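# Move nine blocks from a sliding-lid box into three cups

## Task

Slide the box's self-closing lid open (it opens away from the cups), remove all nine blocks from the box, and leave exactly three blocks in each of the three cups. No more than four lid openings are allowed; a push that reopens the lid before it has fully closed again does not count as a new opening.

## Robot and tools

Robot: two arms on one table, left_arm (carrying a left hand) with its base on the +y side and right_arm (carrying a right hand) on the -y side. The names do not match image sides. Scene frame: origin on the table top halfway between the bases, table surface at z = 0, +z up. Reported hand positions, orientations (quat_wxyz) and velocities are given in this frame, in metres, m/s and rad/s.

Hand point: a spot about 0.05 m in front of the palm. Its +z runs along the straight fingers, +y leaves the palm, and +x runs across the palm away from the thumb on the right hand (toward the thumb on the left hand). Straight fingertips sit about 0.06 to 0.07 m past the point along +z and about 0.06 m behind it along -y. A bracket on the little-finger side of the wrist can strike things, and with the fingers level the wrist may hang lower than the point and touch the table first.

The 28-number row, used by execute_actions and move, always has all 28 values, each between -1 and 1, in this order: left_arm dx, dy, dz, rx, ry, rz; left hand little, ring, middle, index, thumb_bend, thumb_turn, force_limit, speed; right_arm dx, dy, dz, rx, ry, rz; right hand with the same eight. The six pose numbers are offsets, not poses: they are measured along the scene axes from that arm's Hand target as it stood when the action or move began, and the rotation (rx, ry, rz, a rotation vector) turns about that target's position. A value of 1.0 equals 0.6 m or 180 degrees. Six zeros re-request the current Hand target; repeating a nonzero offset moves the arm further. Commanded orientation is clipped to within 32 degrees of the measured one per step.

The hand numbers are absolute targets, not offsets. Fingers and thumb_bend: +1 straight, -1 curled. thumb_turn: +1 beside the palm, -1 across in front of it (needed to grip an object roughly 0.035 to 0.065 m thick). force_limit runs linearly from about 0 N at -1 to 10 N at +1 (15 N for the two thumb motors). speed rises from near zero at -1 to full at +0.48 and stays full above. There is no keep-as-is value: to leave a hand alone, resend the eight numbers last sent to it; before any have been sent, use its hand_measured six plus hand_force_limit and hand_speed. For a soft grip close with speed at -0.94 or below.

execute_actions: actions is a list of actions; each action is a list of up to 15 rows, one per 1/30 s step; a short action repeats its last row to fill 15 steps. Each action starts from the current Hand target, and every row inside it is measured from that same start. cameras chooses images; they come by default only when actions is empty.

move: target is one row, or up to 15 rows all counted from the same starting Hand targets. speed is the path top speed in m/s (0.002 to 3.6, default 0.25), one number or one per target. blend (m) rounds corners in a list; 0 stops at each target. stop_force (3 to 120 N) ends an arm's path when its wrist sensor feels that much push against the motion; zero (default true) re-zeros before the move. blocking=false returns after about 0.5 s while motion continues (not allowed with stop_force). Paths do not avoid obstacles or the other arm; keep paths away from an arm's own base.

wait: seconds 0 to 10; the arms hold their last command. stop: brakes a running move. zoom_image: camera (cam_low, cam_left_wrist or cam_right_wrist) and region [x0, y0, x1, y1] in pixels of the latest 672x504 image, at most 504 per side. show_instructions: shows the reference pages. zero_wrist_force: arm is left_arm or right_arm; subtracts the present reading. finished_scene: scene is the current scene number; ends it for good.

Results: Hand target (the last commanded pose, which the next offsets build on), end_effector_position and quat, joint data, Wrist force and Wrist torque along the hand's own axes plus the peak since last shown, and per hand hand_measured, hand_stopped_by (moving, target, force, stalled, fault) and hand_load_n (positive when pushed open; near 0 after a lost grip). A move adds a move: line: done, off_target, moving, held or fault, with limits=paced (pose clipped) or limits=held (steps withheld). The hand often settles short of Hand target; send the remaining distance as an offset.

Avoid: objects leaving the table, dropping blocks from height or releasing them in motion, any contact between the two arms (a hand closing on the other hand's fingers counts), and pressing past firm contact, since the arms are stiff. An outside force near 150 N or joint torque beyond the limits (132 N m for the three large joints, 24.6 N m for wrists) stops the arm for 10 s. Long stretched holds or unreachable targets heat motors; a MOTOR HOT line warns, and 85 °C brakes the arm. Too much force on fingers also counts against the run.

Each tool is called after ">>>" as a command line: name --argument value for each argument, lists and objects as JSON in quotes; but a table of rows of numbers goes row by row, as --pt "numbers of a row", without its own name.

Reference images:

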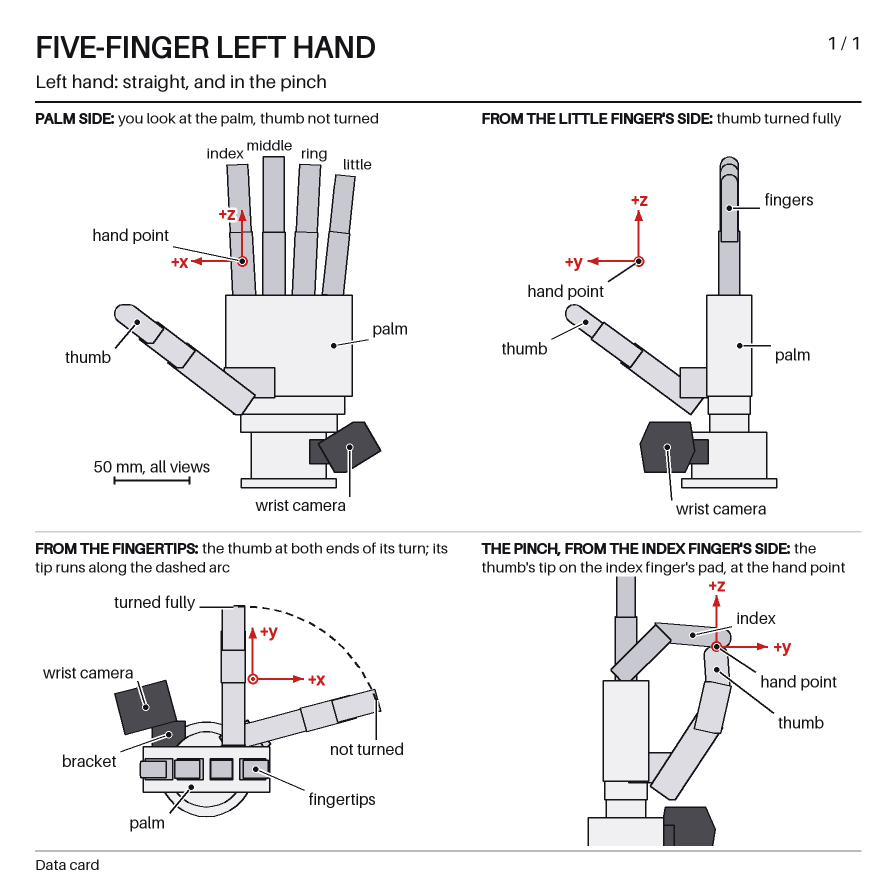

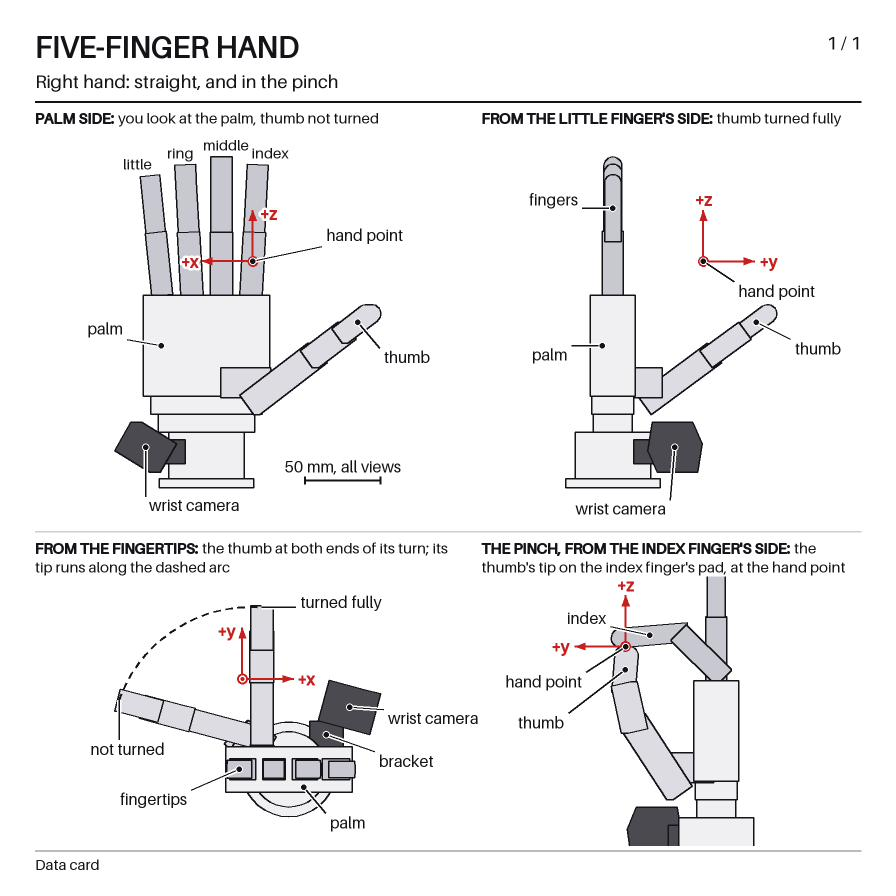

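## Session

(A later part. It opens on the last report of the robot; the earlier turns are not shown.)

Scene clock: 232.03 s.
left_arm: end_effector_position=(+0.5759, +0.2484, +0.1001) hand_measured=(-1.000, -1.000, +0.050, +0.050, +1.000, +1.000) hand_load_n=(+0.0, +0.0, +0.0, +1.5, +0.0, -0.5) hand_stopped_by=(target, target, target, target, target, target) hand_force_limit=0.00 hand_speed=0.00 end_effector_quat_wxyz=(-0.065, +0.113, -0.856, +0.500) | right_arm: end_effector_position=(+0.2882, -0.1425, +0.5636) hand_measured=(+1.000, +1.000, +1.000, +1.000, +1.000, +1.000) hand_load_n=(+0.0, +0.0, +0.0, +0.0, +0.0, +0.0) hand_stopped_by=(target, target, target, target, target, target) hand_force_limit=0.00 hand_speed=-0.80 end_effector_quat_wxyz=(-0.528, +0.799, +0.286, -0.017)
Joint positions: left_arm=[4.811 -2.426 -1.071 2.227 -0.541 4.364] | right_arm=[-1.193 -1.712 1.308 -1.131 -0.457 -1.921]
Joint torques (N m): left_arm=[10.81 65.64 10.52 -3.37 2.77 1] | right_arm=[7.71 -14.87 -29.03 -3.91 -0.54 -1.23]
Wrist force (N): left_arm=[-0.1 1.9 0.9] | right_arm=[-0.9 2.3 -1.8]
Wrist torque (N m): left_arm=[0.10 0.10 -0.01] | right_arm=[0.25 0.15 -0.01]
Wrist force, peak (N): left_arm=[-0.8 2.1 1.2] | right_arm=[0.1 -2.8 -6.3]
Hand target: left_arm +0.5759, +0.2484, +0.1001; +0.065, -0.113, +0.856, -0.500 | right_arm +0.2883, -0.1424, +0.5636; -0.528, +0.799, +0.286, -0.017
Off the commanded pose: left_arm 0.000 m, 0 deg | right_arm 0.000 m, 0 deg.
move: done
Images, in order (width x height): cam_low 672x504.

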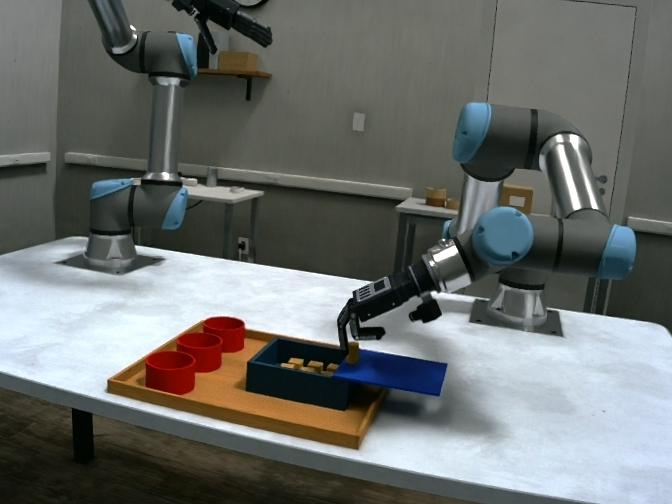

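>>> move --target '[0, 0, 0, 0, 0, 0, -1, -1, 0.05, 0.05, 1, 1, 0, 0, 0.3195, 0.2373, -0.4393, -0.0954, 0.103, -0.3945, -1, -1, 0.3, 0.3, 0.5, -1, 0, 0]' --speed 0.3 --cameras '["cam_low", "cam_right_wrist", "cam_left_wrist"]'

Scene clock: 243.90 s.
left_arm: end_effector_position=(+0.5759, +0.2484, +0.1001) hand_measured=(-1.000, -1.000, +0.050, +0.050, +1.000, +1.000) hand_load_n=(+0.0, +0.0, +0.0, +1.5, -0.5, -0.5) hand_stopped_by=(target, target, target, target, target, target) hand_force_limit=0.00 hand_speed=0.00 end_effector_quat_wxyz=(-0.065, +0.113, -0.856, +0.500) | right_arm: end_effector_position=(+0.4799, +0.0000, +0.3001) hand_measured=(-1.000, -1.000, +0.300, +0.300, +0.500, -1.000) hand_load_n=(+0.0, +0.0, +0.0, +0.0, +0.0, +0.0) hand_stopped_by=(target, target, target, target, target, target) hand_force_limit=0.00 hand_speed=0.00 end_effector_quat_wxyz=(+0.360, -0.868, +0.316, -0.131)
Joint positions: left_arm=[4.811 -2.426 -1.071 2.227 -0.541 4.364] | right_arm=[-0.888 -1.249 1.548 -2.645 -1.422 -0.149]
Joint torques (N m): left_arm=[10.9 64.38 10.67 -3.3 2.75 1.16] | right_arm=[-8.13 -40.29 -12.02 -4.26 -1.48 0.49]
Wrist force (N): left_arm=[-0.2 1.8 1.0] | right_arm=[0.0 1.8 -1.1]
Wrist torque (N m): left_arm=[0.07 0.11 -0.01] | right_arm=[0.22 0.02 0.14]
Wrist force, peak (N): left_arm=[-0.3 2.3 1.1] | right_arm=[-1.2 2.3 -2.0]
Hand target: left_arm +0.5759, +0.2484, +0.1001; +0.065, -0.113, +0.856, -0.500 | right_arm +0.4800, -0.0001, +0.3001; -0.360, +0.868, -0.316, +0.131
Off the commanded pose: left_arm 0.000 m, 0 deg | right_arm 0.000 m, 0 deg.
move: done
camera_calibration:
cam_left_wrist: T_world_to_cam=[[-0.0887551, -0.50237, 0.860086, 0.08161], [-0.953094, 0.293691, 0.0731901, 0.465502], [-0.289368, -0.813246, -0.504872, 0.532125], [0, 0, 0, 1]] pos_world=[0.60489, 0.337033, 0.164393]
cam_right_wrist: T_world_to_cam=[[-0.270849, -0.667773, -0.693339, 0.334335], [-0.962182, 0.166029, 0.215964, 0.40459], [-0.0291003, 0.725612, -0.687488, 0.336903], [0, 0, 0, 1]] pos_world=[0.489648, -0.0883746, 0.376048]

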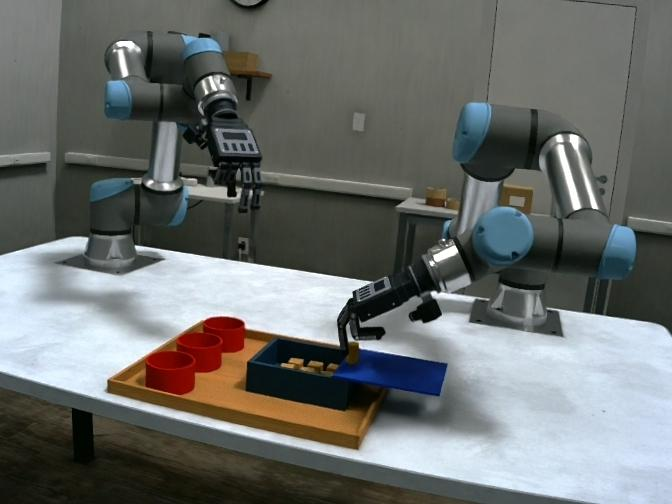

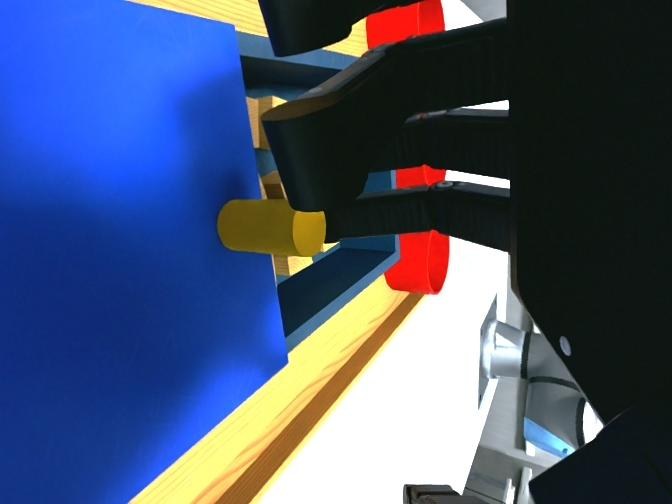

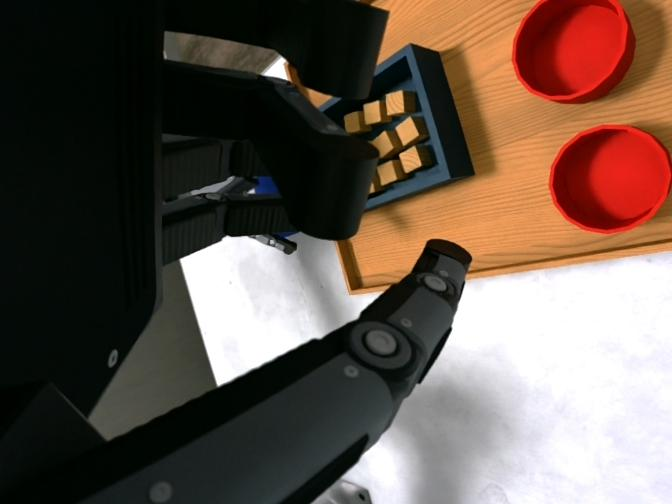

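>>> zoom_image --camera "cam_right_wrist" --region '[300, 30, 500, 230]'

>>> zoom_image --camera "cam_low" --region '[230, 310, 400, 430]'

Scaled by 2.520.

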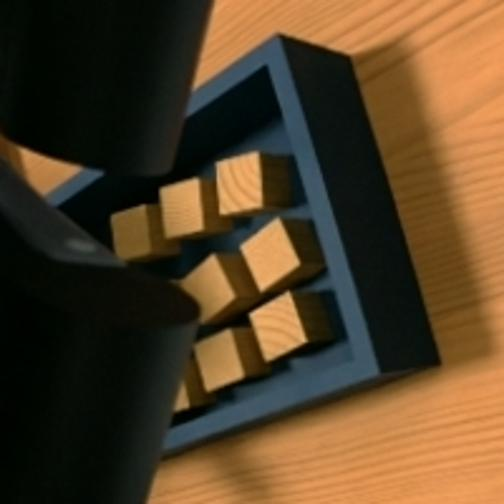

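Scaled by 2.965.

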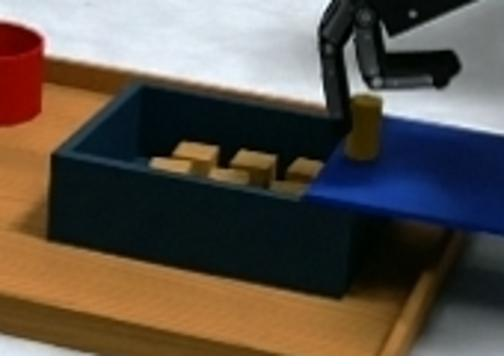

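>>> zoom_image --camera "cam_right_wrist" --region '[380, 20, 480, 120]'

>>> zoom_image --camera "cam_right_wrist" --region '[360, 110, 480, 230]'

Scaled by 5.040.

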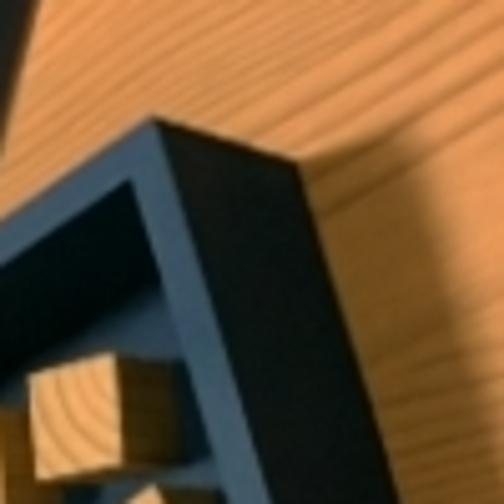

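Scaled by 4.200.

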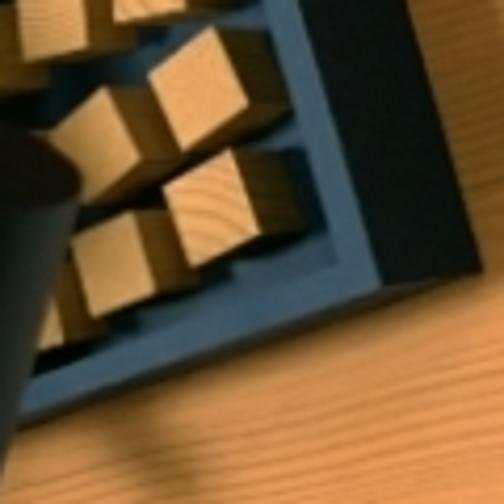

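>>> move --target '[0, 0, 0, 0, 0, 0, -1, -1, 0.05, 0.05, 1, 1, 0, 0, 0.0333, 0.0833, -0.1167, 0, 0, 0, -1, -1, -1, -1, 0.5, -1, 0, 0]' --speed 0.2 --cameras '["cam_right_wrist", "cam_low"]'

>>> zoom_image --camera "cam_right_wrist" --region '[200, 30, 520, 270]'

Scene clock: 271.03 s.
left_arm: end_effector_position=(+0.5759, +0.2484, +0.1001) hand_measured=(-1.000, -1.000, +0.050, +0.050, +1.000, +1.000) hand_load_n=(+0.0, +0.5, +0.0, +1.5, +0.0, -0.5) hand_stopped_by=(target, target, target, target, target, target) hand_force_limit=0.00 hand_speed=0.00 end_effector_quat_wxyz=(-0.065, +0.113, -0.856, +0.500) | right_arm: end_effector_position=(+0.4999, +0.0499, +0.2301) hand_measured=(-1.000, -1.000, -0.698, -1.000, +0.502, -1.000) hand_load_n=(+0.0, +0.0, +9.5, +0.0, +7.5, +1.0) hand_stopped_by=(target, target, force, target, target, target) hand_force_limit=0.00 hand_speed=0.00 end_effector_quat_wxyz=(+0.360, -0.868, +0.316, -0.131)
Joint positions: left_arm=[4.811 -2.426 -1.071 2.227 -0.541 4.364] | right_arm=[-0.845 -1.074 1.484 -2.76 -1.453 -0.118]
Joint torques (N m): left_arm=[11.34 63.15 10.96 -3.21 2.72 1.1] | right_arm=[-7.54 -40.37 -11.3 -3.17 1.71 -1.44]
Wrist force (N): left_arm=[-0.3 1.9 1.2] | right_arm=[-0.4 1.5 -1.1]
Wrist torque (N m): left_arm=[0.06 0.14 -0.03] | right_arm=[0.19 0.09 0.00]
Wrist force, peak (N): left_arm=[-0.7 2.2 1.2] | right_arm=[0.3 1.1 -2.9]
Hand target: left_arm +0.5759, +0.2484, +0.1001; +0.065, -0.113, +0.856, -0.500 | right_arm +0.5000, +0.0499, +0.2300; -0.360, +0.868, -0.316, +0.131
Off the commanded pose: left_arm 0.000 m, 0 deg | right_arm 0.000 m, 0 deg.
move: done
camera_calibration:
cam_right_wrist: T_world_to_cam=[[-0.271039, -0.667729, -0.693308, 0.324671], [-0.962137, 0.16638, 0.215893, 0.43056], [-0.0288052, 0.725573, -0.687542, 0.253085], [0, 0, 0, 1]] pos_world=[0.509546, -0.0384757, 0.306149]
Images, in order (width x height): cam_low 672x504, cam_right_wrist 672x504.

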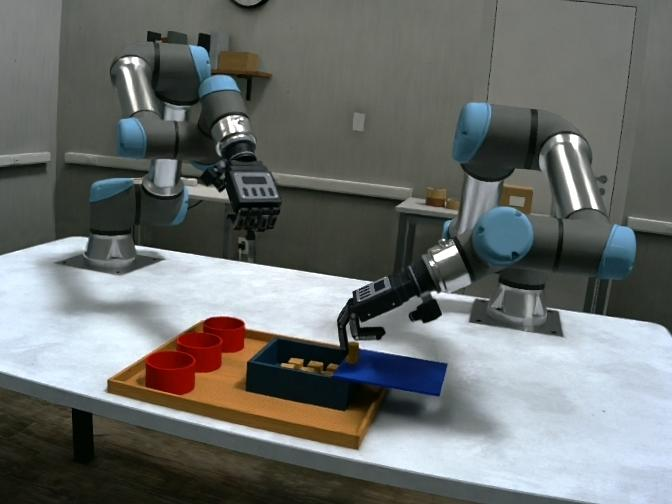

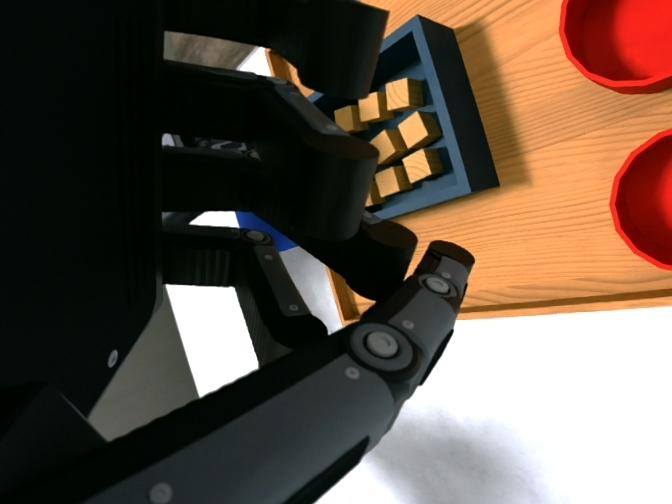

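Scaled by 1.575.

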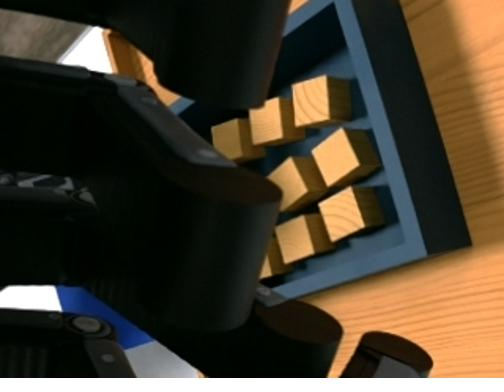

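>>> zoom_image --camera "cam_right_wrist" --region '[390, 0, 490, 100]'

>>> zoom_image --camera "cam_right_wrist" --region '[400, 110, 500, 210]'

>>> zoom_image --camera "cam_right_wrist" --region '[320, 60, 450, 190]'

Scaled by 5.040.

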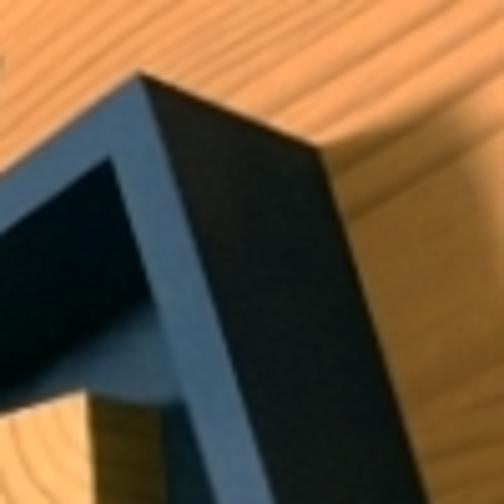

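Scaled by 5.040.

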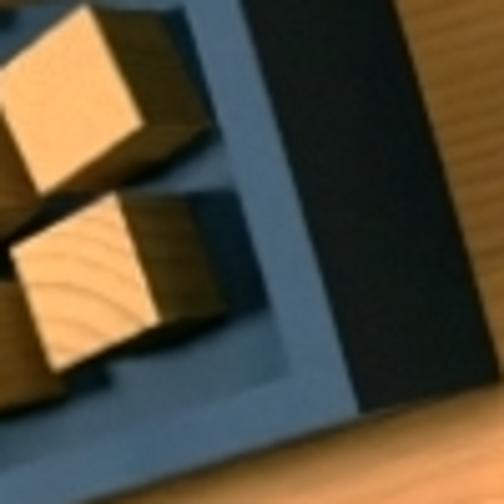

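Scaled by 3.877.

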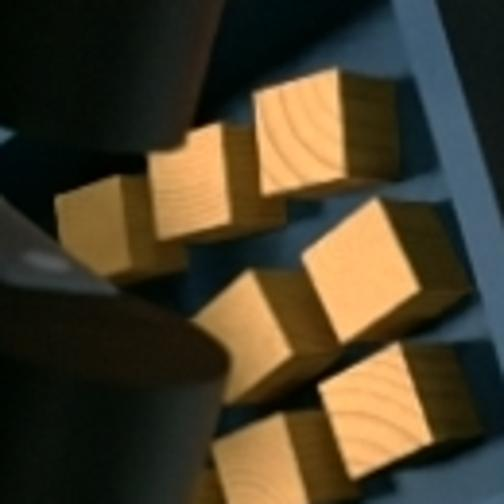

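>>> move --target '[0, 0, 0, 0, 0, 0, -1, -1, 0.05, 0.05, 1, 1, 0, 0, -0.01, -0.05, 0.05, 0, 0, 0, 1, 1, 1, 1, 1, -1, 0, 0.2]' --speed 0.2 --cameras '["cam_right_wrist"]'

>>> zoom_image --camera "cam_right_wrist" --region '[160, 0, 500, 255]'

Scene clock: 366.33 s.
left_arm: end_effector_position=(+0.5759, +0.2484, +0.1001) hand_measured=(-1.000, -1.000, +0.050, +0.050, +1.000, +1.000) hand_load_n=(+0.0, +0.0, +0.0, +1.5, +0.0, -0.5) hand_stopped_by=(target, target, target, target, target, target) hand_force_limit=0.00 hand_speed=0.00 end_effector_quat_wxyz=(-0.065, +0.113, -0.856, +0.500) | right_arm: end_effector_position=(+0.4940, +0.0199, +0.2600) hand_measured=(+1.000, +1.000, +1.000, +1.000, +1.000, -1.000) hand_load_n=(+0.0, +0.0, +0.0, +0.0, +0.0, +0.0) hand_stopped_by=(target, target, target, target, target, target) hand_force_limit=0.00 hand_speed=0.20 end_effector_quat_wxyz=(+0.360, -0.868, +0.316, -0.131)
Joint positions: left_arm=[4.811 -2.426 -1.071 2.227 -0.541 4.364] | right_arm=[-0.877 -1.162 1.535 -2.719 -1.431 -0.141]
Joint torques (N m): left_arm=[11.29 62.47 10.56 -3.15 2.76 1.08] | right_arm=[7.29 -34.68 -30.26 -4.17 -1.79 1.09]
Wrist force (N): left_arm=[-0.1 2.0 1.0] | right_arm=[-0.3 1.4 -1.3]
Wrist torque (N m): left_arm=[0.10 0.09 -0.01] | right_arm=[0.16 0.07 0.07]
Wrist force, peak (N): left_arm=[-0.3 2.2 1.2] | right_arm=[0.2 1.5 -2.0]
Hand target: left_arm +0.5759, +0.2484, +0.1001; +0.065, -0.113, +0.856, -0.500 | right_arm +0.4940, +0.0199, +0.2600; -0.360, +0.868, -0.316, +0.131
Off the commanded pose: left_arm 0.000 m, 0 deg | right_arm 0.000 m, 0 deg.
move: done
camera_calibration:
cam_right_wrist: T_world_to_cam=[[-0.271101, -0.667769, -0.693246, 0.323777], [-0.96212, 0.166439, 0.215925, 0.423404], [-0.0288048, 0.725523, -0.687595, 0.295254], [0, 0, 0, 1]] pos_world=[0.503646, -0.068476, 0.336049]
Images, in order (width x height): cam_right_wrist 672x504.

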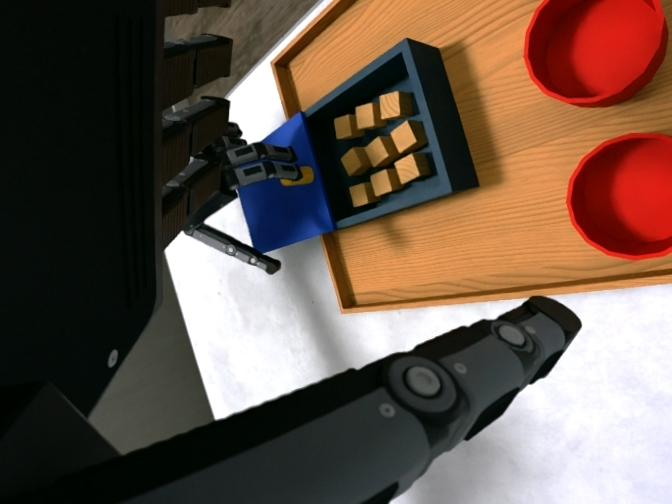

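Scaled by 1.482.

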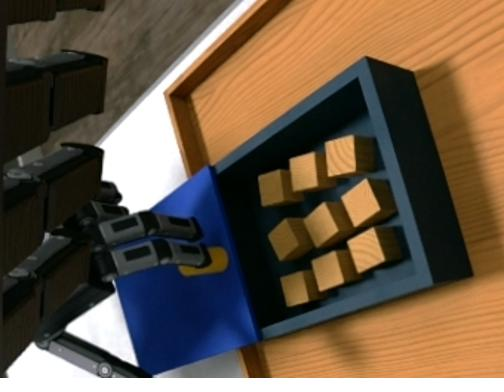

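>>> zoom_image --camera "cam_right_wrist" --region '[290, 30, 490, 240]'

>>> zoom_image --camera "cam_right_wrist" --region '[220, 100, 350, 240]'

Scaled by 2.400.

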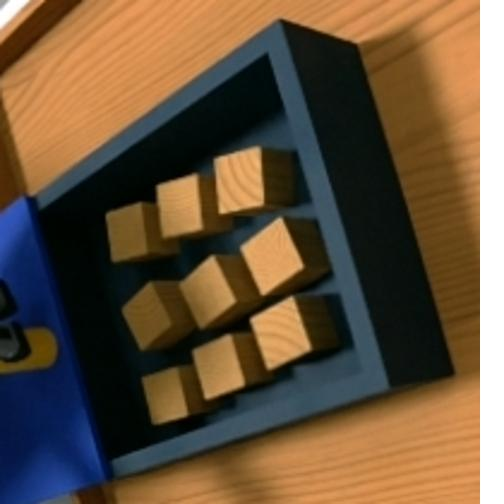

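Scaled by 3.600.

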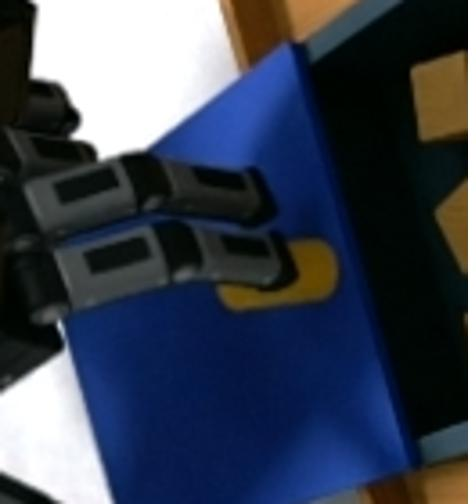

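>>> move --target '[0, 0, 0, 0, 0, 0, -1, -1, -1, 0.05, 1, 1, 0, 0, 0.1725, 0.2285, -0.25, -0.0203, -0.1374, 0.2245, -1, -1, 0.4, 0.4, 1, -1, 0, 0.2]' --speed 0.15 --cameras '["cam_right_wrist", "cam_low", "cam_left_wrist"]'

>>> zoom_image --camera "cam_low" --region '[200, 200, 440, 420]'

Scene clock: 484.53 s.
left_arm: end_effector_position=(+0.5759, +0.2484, +0.1001) hand_measured=(-1.000, -1.000, -1.000, +0.050, +1.000, +1.000) hand_load_n=(+0.0, +0.0, +0.0, +1.5, +0.0, -0.5) hand_stopped_by=(target, target, target, target, target, target) hand_force_limit=0.00 hand_speed=0.00 end_effector_quat_wxyz=(-0.065, +0.113, -0.856, +0.500) | right_arm: end_effector_position=(+0.5975, +0.1570, +0.1100) hand_measured=(-1.000, -1.000, +0.400, +0.400, +1.000, -1.000) hand_load_n=(+0.0, +0.0, +0.0, +0.0, +0.0, +0.5) hand_stopped_by=(target, target, target, target, target, target) hand_force_limit=0.00 hand_speed=0.20 end_effector_quat_wxyz=(-0.413, +0.887, +0.088, +0.188)
Joint positions: left_arm=[4.811 -2.426 -1.071 2.227 -0.541 4.364] | right_arm=[-0.857 -0.622 1.084 -2.898 -1.136 -0.87]
Joint torques (N m): left_arm=[10.82 60.9 10.67 -3.14 2.74 1.07] | right_arm=[5.22 -66.75 -12.47 -4.08 -1.24 -0.73]
Wrist force (N): left_arm=[-0.6 1.7 0.8] | right_arm=[-1.2 1.4 -1.4]
Wrist torque (N m): left_arm=[0.07 0.16 -0.03] | right_arm=[0.15 0.14 -0.12]
Wrist force, peak (N): left_arm=[-0.4 2.2 1.0] | right_arm=[-1.7 1.4 -1.4]
Hand target: left_arm +0.5759, +0.2484, +0.1001; +0.065, -0.113, +0.856, -0.500 | right_arm +0.5975, +0.1570, +0.1100; -0.413, +0.887, +0.088, +0.188
Off the commanded pose: left_arm 0.000 m, 0 deg | right_arm 0.000 m, 0 deg.
move: done
camera_calibration:
cam_left_wrist: T_world_to_cam=[[-0.0887551, -0.50237, 0.860086, 0.08161], [-0.953094, 0.293691, 0.0731901, 0.465502], [-0.289368, -0.813246, -0.504872, 0.532125], [0, 0, 0, 1]] pos_world=[0.60489, 0.337033, 0.164393]
cam_right_wrist: T_world_to_cam=[[0.507179, -0.622983, -0.595534, -0.143447], [-0.841371, -0.507616, -0.18553, 0.610359], [-0.186721, 0.595162, -0.781612, 0.220736], [0, 0, 0, 1]] pos_world=[0.627508, 0.0890894, 0.200342]

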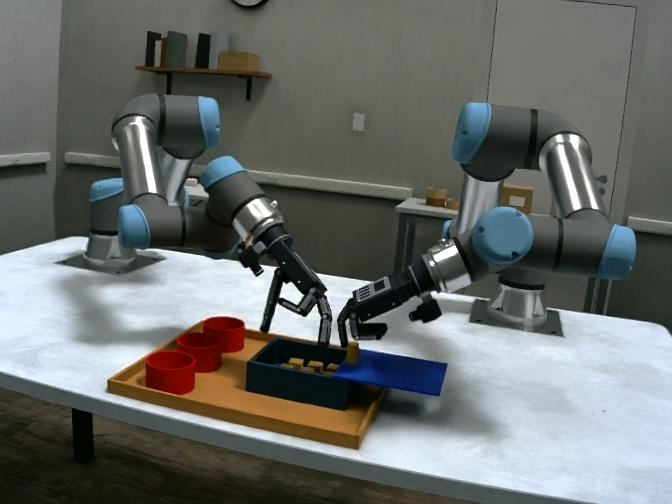

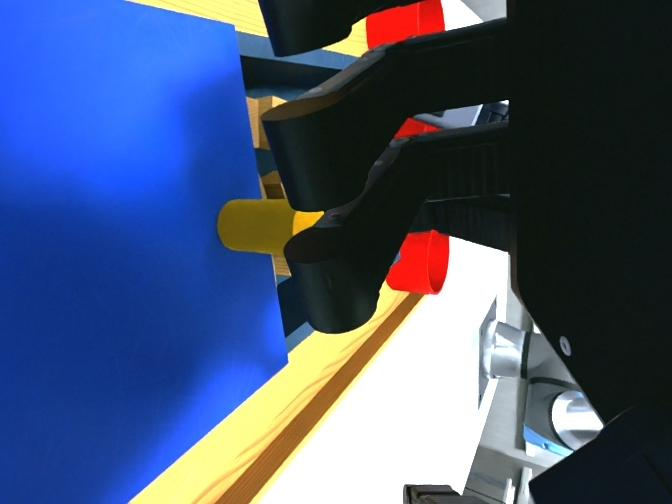

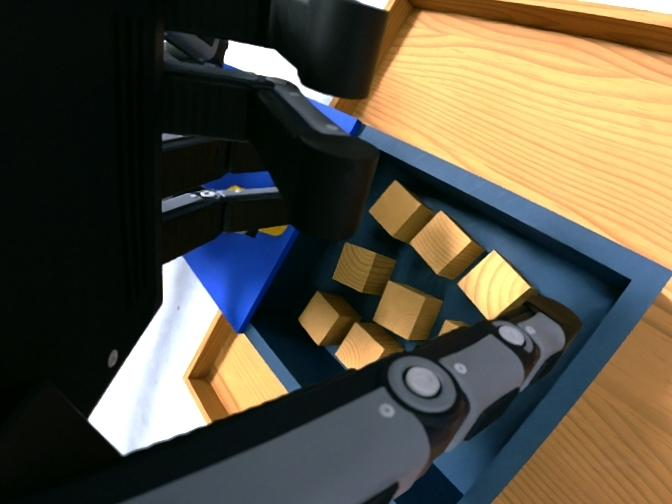

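Scaled by 2.100.

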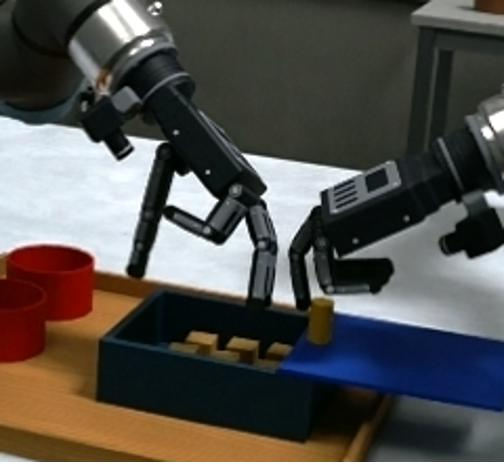

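>>> zoom_image --camera "cam_right_wrist" --region '[360, 150, 600, 370]'

>>> zoom_image --camera "cam_right_wrist" --region '[200, 90, 420, 340]'

Scaled by 2.100.

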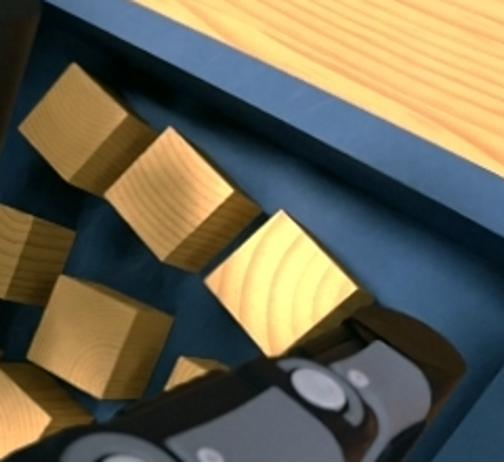

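Scaled by 2.016.

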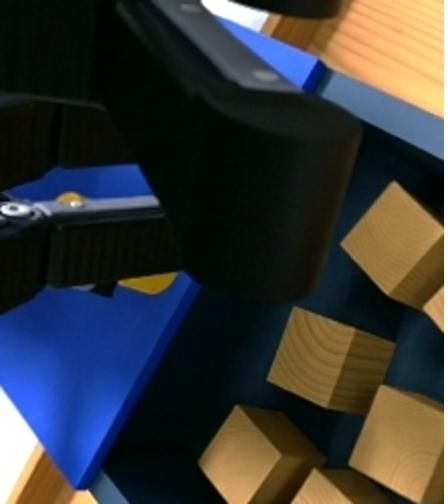

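>>> move --target '[0, 0, 0, 0, 0, 0, -1, -1, -1, 0.05, 1, 1, 0, 0, 0.0083, 0.0217, -0.05, 0, 0, 0, -1, -1, 0.4, 0.4, 1, -1, 0, 0.2]' --speed 0.06 --stop_force 5 --cameras '["cam_right_wrist", "cam_low", "cam_left_wrist"]'

>>> zoom_image --camera "cam_low" --region '[230, 270, 390, 410]'

>>> zoom_image --camera "cam_right_wrist" --region '[200, 90, 630, 400]'

Scene clock: 519.37 s.
left_arm: end_effector_position=(+0.5759, +0.2484, +0.1001) hand_measured=(-1.000, -1.000, -1.000, +0.050, +1.000, +1.000) hand_load_n=(+0.0, +0.5, +0.0, +1.5, +0.0, -0.5) hand_stopped_by=(target, target, target, target, target, target) hand_force_limit=0.00 hand_speed=0.00 end_effector_quat_wxyz=(-0.065, +0.113, -0.856, +0.500) | right_arm: end_effector_position=(+0.6025, +0.1700, +0.0800) hand_measured=(-1.000, -1.000, +0.400, +0.400, +1.000, -1.000) hand_load_n=(+0.0, +0.0, +0.0, +0.0, +0.0, +0.0) hand_stopped_by=(target, target, target, target, target, target) hand_force_limit=0.00 hand_speed=0.20 end_effector_quat_wxyz=(-0.413, +0.887, +0.088, +0.188)
Joint positions: left_arm=[4.811 -2.426 -1.071 2.227 -0.541 4.364] | right_arm=[-0.849 -0.553 1.03 -2.917 -1.142 -0.864]
Joint torques (N m): left_arm=[11.32 59.71 10.35 -3.09 2.78 1.19] | right_arm=[-8.88 -73.69 -10.03 -1.42 1.89 -0.82]
Wrist force (N): left_arm=[-0.2 1.9 1.2] | right_arm=[-1.4 1.5 -1.4]
Wrist torque (N m): left_arm=[0.08 0.12 -0.02] | right_arm=[0.16 0.16 -0.12]
Wrist force, peak (N): left_arm=[-0.4 2.4 1.6] | right_arm=[-1.6 1.6 -1.6]
Hand target: left_arm +0.5759, +0.2484, +0.1001; +0.065, -0.113, +0.856, -0.500 | right_arm +0.6025, +0.1700, +0.0800; -0.413, +0.887, +0.088, +0.188
Off the commanded pose: left_arm 0.000 m, 0 deg | right_arm 0.000 m, 0 deg.
move: done
camera_calibration:
cam_left_wrist: T_world_to_cam=[[-0.0887551, -0.50237, 0.860086, 0.08161], [-0.953094, 0.293691, 0.0731901, 0.465502], [-0.289368, -0.813246, -0.504872, 0.532125], [0, 0, 0, 1]] pos_world=[0.60489, 0.337033, 0.164393]
cam_right_wrist: T_world_to_cam=[[0.507384, -0.622896, -0.595451, -0.155902], [-0.84127, -0.507708, -0.185737, 0.615581], [-0.186621, 0.595175, -0.781626, 0.190423], [0, 0, 0, 1]] pos_world=[0.632508, 0.10209, 0.170343]

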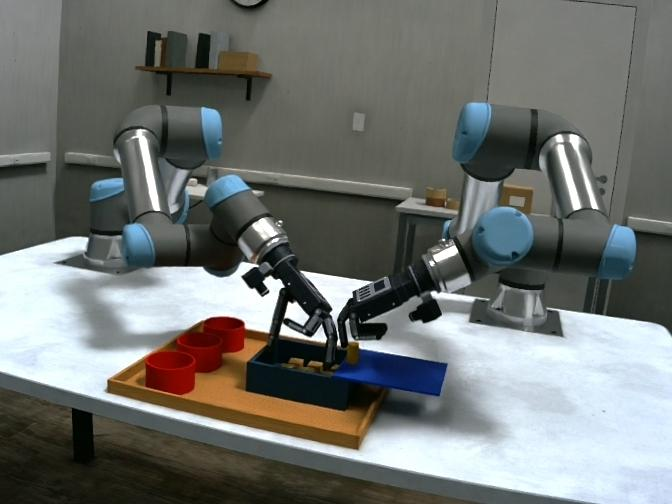

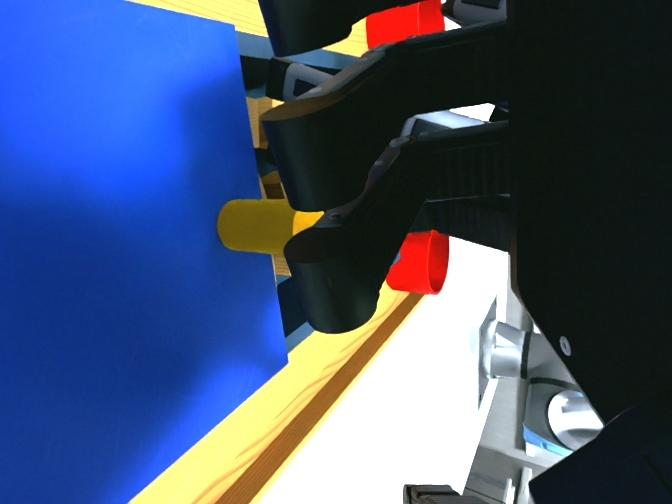

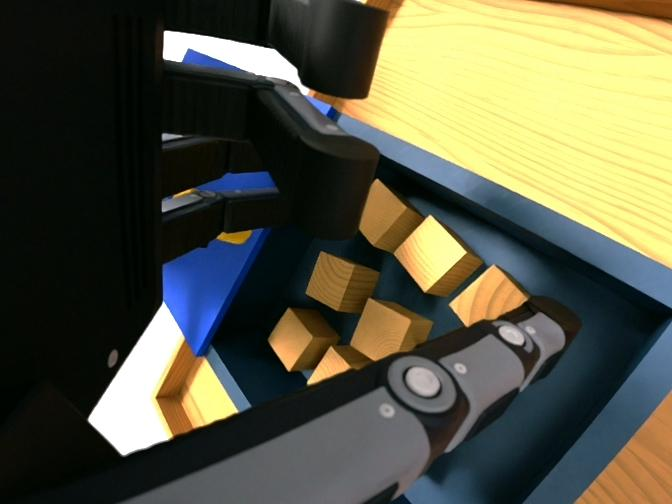

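Scaled by 3.150.

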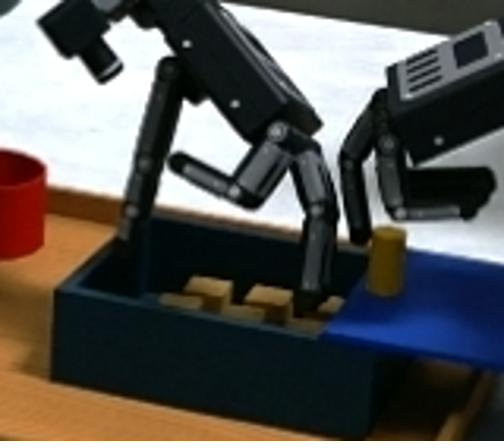

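Scaled by 1.172.

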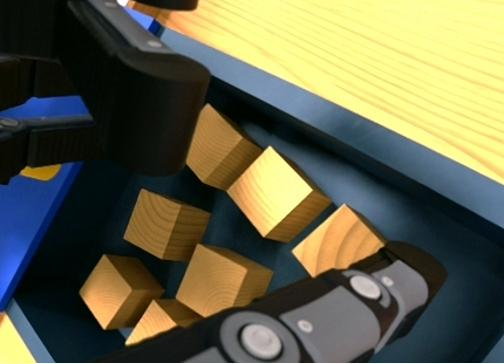

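>>> move --target '[0, 0, 0, 0, 0, 0, -1, -1, -1, 0.05, 1, 1, 0, 0, 0, 0, -0.065, 0, 0, 0, -1, -1, 0.4, 0.4, 1, -1, 0, 0.2]' --speed 0.03 --stop_force 4 --cameras '["cam_right_wrist", "cam_low"]'

>>> zoom_image --camera "cam_low" --region '[230, 270, 390, 410]'

>>> zoom_image --camera "cam_right_wrist" --region '[200, 90, 630, 400]'

Scene clock: 526.77 s.
left_arm: end_effector_position=(+0.5759, +0.2484, +0.1001) hand_measured=(-1.000, -1.000, -1.000, +0.050, +1.000, +1.000) hand_load_n=(+0.0, +0.0, +0.0, +1.5, +0.0, -0.5) hand_stopped_by=(target, target, target, target, target, target) hand_force_limit=0.00 hand_speed=0.00 end_effector_quat_wxyz=(-0.065, +0.113, -0.856, +0.500) | right_arm: end_effector_position=(+0.6025, +0.1700, +0.0525) hand_measured=(-1.000, -1.000, +0.400, +0.400, +1.000, -1.000) hand_load_n=(+0.0, +0.0, +0.0, +1.0, +0.0, +0.0) hand_stopped_by=(target, target, target, target, target, target) hand_force_limit=0.00 hand_speed=0.20 end_effector_quat_wxyz=(-0.413, +0.887, +0.088, +0.188)
Joint positions: left_arm=[4.811 -2.426 -1.071 2.227 -0.541 4.364] | right_arm=[-0.849 -0.517 1.036 -2.959 -1.142 -0.864]
Joint torques (N m): left_arm=[11.28 58.53 10.73 -3.04 2.79 1.03] | right_arm=[-7.9 -71.23 -26 -3.31 -2.43 -1.03]
Wrist force (N): left_arm=[-0.4 1.9 0.8] | right_arm=[-0.8 -2.3 -3.6]
Wrist torque (N m): left_arm=[0.12 0.13 -0.04] | right_arm=[0.24 0.13 -0.13]
Wrist force, peak (N): left_arm=[-0.1 2.1 1.3] | right_arm=[1.6 -9.3 -8.8]
Hand target: left_arm +0.5759, +0.2484, +0.1001; +0.065, -0.113, +0.856, -0.500 | right_arm +0.6025, +0.1700, +0.0525; -0.413, +0.887, +0.088, +0.188 (not the last commanded pose)
Off the commanded pose: left_arm 0.000 m, 0 deg | right_arm 0.011 m, 0 deg.
move: contact (right_arm)
camera_calibration:
cam_right_wrist: T_world_to_cam=[[0.507372, -0.62286, -0.595499, -0.172266], [-0.841279, -0.507677, -0.185776, 0.610482], [-0.186609, 0.595239, -0.78158, 0.168907], [0, 0, 0, 1]] pos_world=[0.632508, 0.10209, 0.142843]
Images, in order (width x height): cam_low 672x504, cam_right_wrist 672x504.

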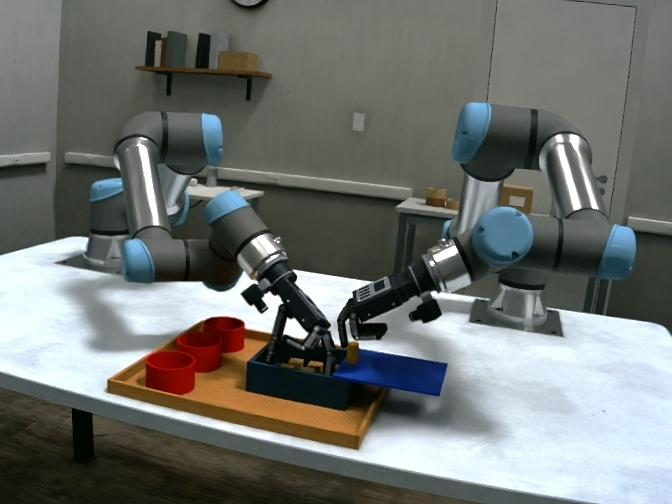

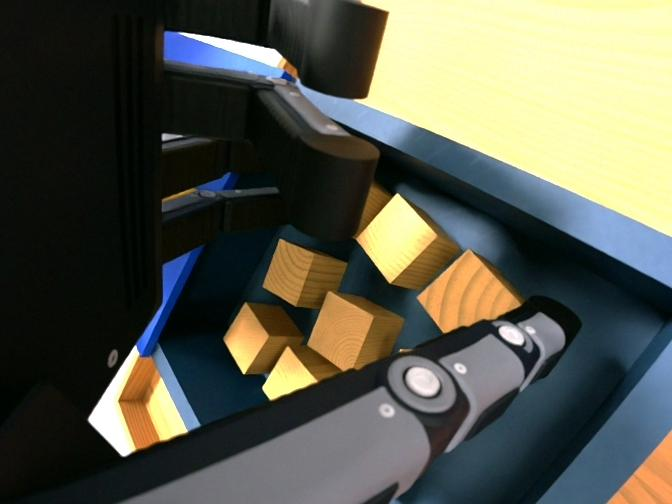

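Scaled by 3.150.

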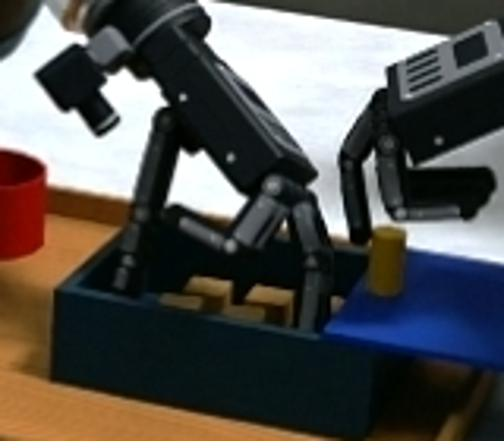

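Scaled by 1.172.

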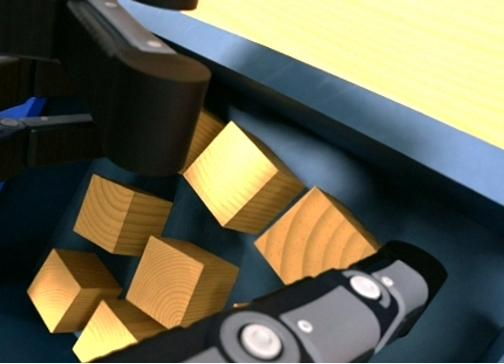

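>>> wait --seconds 0.1 --cameras '["cam_left_wrist"]'

>>> zoom_image --camera "cam_left_wrist" --region '[200, 0, 450, 250]'

Scene clock: 535.70 s.
left_arm: end_effector_position=(+0.5759, +0.2484, +0.1001) hand_measured=(-1.000, -1.000, -1.000, +0.050, +1.000, +1.000) hand_load_n=(+0.0, +0.0, +0.0, +1.5, +0.0, +0.0) hand_stopped_by=(target, target, target, target, target, target) hand_force_limit=0.00 hand_speed=0.00 end_effector_quat_wxyz=(-0.065, +0.113, -0.856, +0.500) | right_arm: end_effector_position=(+0.6025, +0.1700, +0.0525) hand_measured=(-1.000, -1.000, +0.400, +0.400, +1.000, -1.000) hand_load_n=(+0.0, +0.0, +0.0, +1.0, +0.0, +0.0) hand_stopped_by=(target, target, target, target, target, target) hand_force_limit=0.00 hand_speed=0.20 end_effector_quat_wxyz=(-0.413, +0.887, +0.088, +0.188)
Joint positions: left_arm=[4.811 -2.426 -1.071 2.227 -0.541 4.364] | right_arm=[-0.849 -0.517 1.036 -2.959 -1.142 -0.864]
Joint torques (N m): left_arm=[10.92 57.96 10.79 -3.08 2.84 1.03] | right_arm=[-7.87 -70.14 -27.85 -3.39 -2.13 -0.97]
Wrist force (N): left_arm=[-0.3 2.0 0.8] | right_arm=[-1.0 -2.0 -3.6]
Wrist torque (N m): left_arm=[0.10 0.13 -0.03] | right_arm=[0.26 0.14 -0.13]
Wrist force, peak (N): left_arm=[-0.5 2.5 1.1] | right_arm=[-1.0 -2.6 -4.1]
Hand target: left_arm +0.5759, +0.2484, +0.1001; +0.065, -0.113, +0.856, -0.500 | right_arm +0.6025, +0.1700, +0.0525; -0.413, +0.887, +0.088, +0.188 (not the last commanded pose)
Off the commanded pose: left_arm 0.000 m, 0 deg | right_arm 0.011 m, 0 deg.
wait: 0.10 s; at rest from the start
camera_calibration:
cam_left_wrist: T_world_to_cam=[[-0.0887551, -0.50237, 0.860086, 0.08161], [-0.953094, 0.293691, 0.0731901, 0.465502], [-0.289368, -0.813246, -0.504872, 0.532125], [0, 0, 0, 1]] pos_world=[0.60489, 0.337033, 0.164393]
Images, in order (width x height): cam_left_wrist 672x504.

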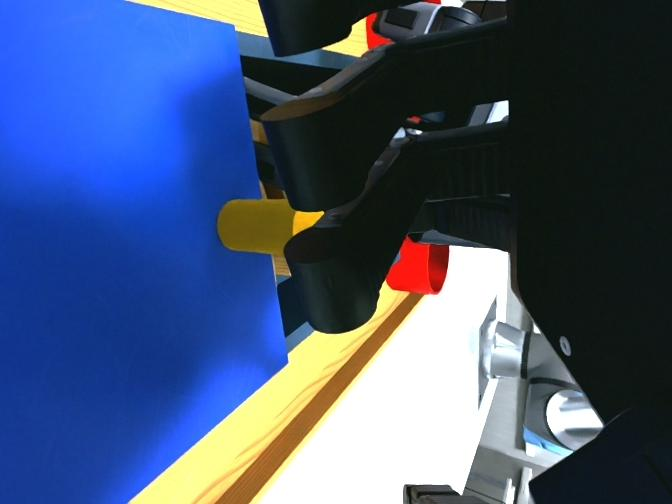

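Scaled by 2.016.

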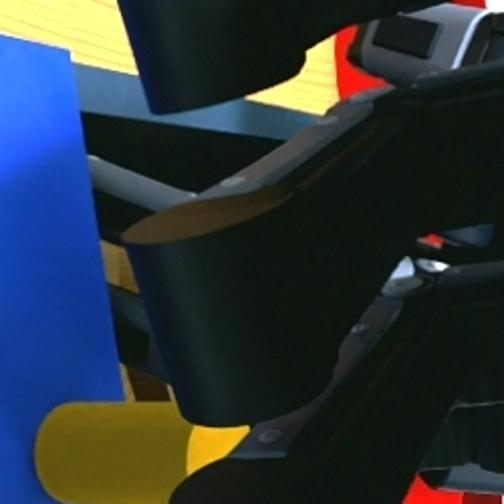

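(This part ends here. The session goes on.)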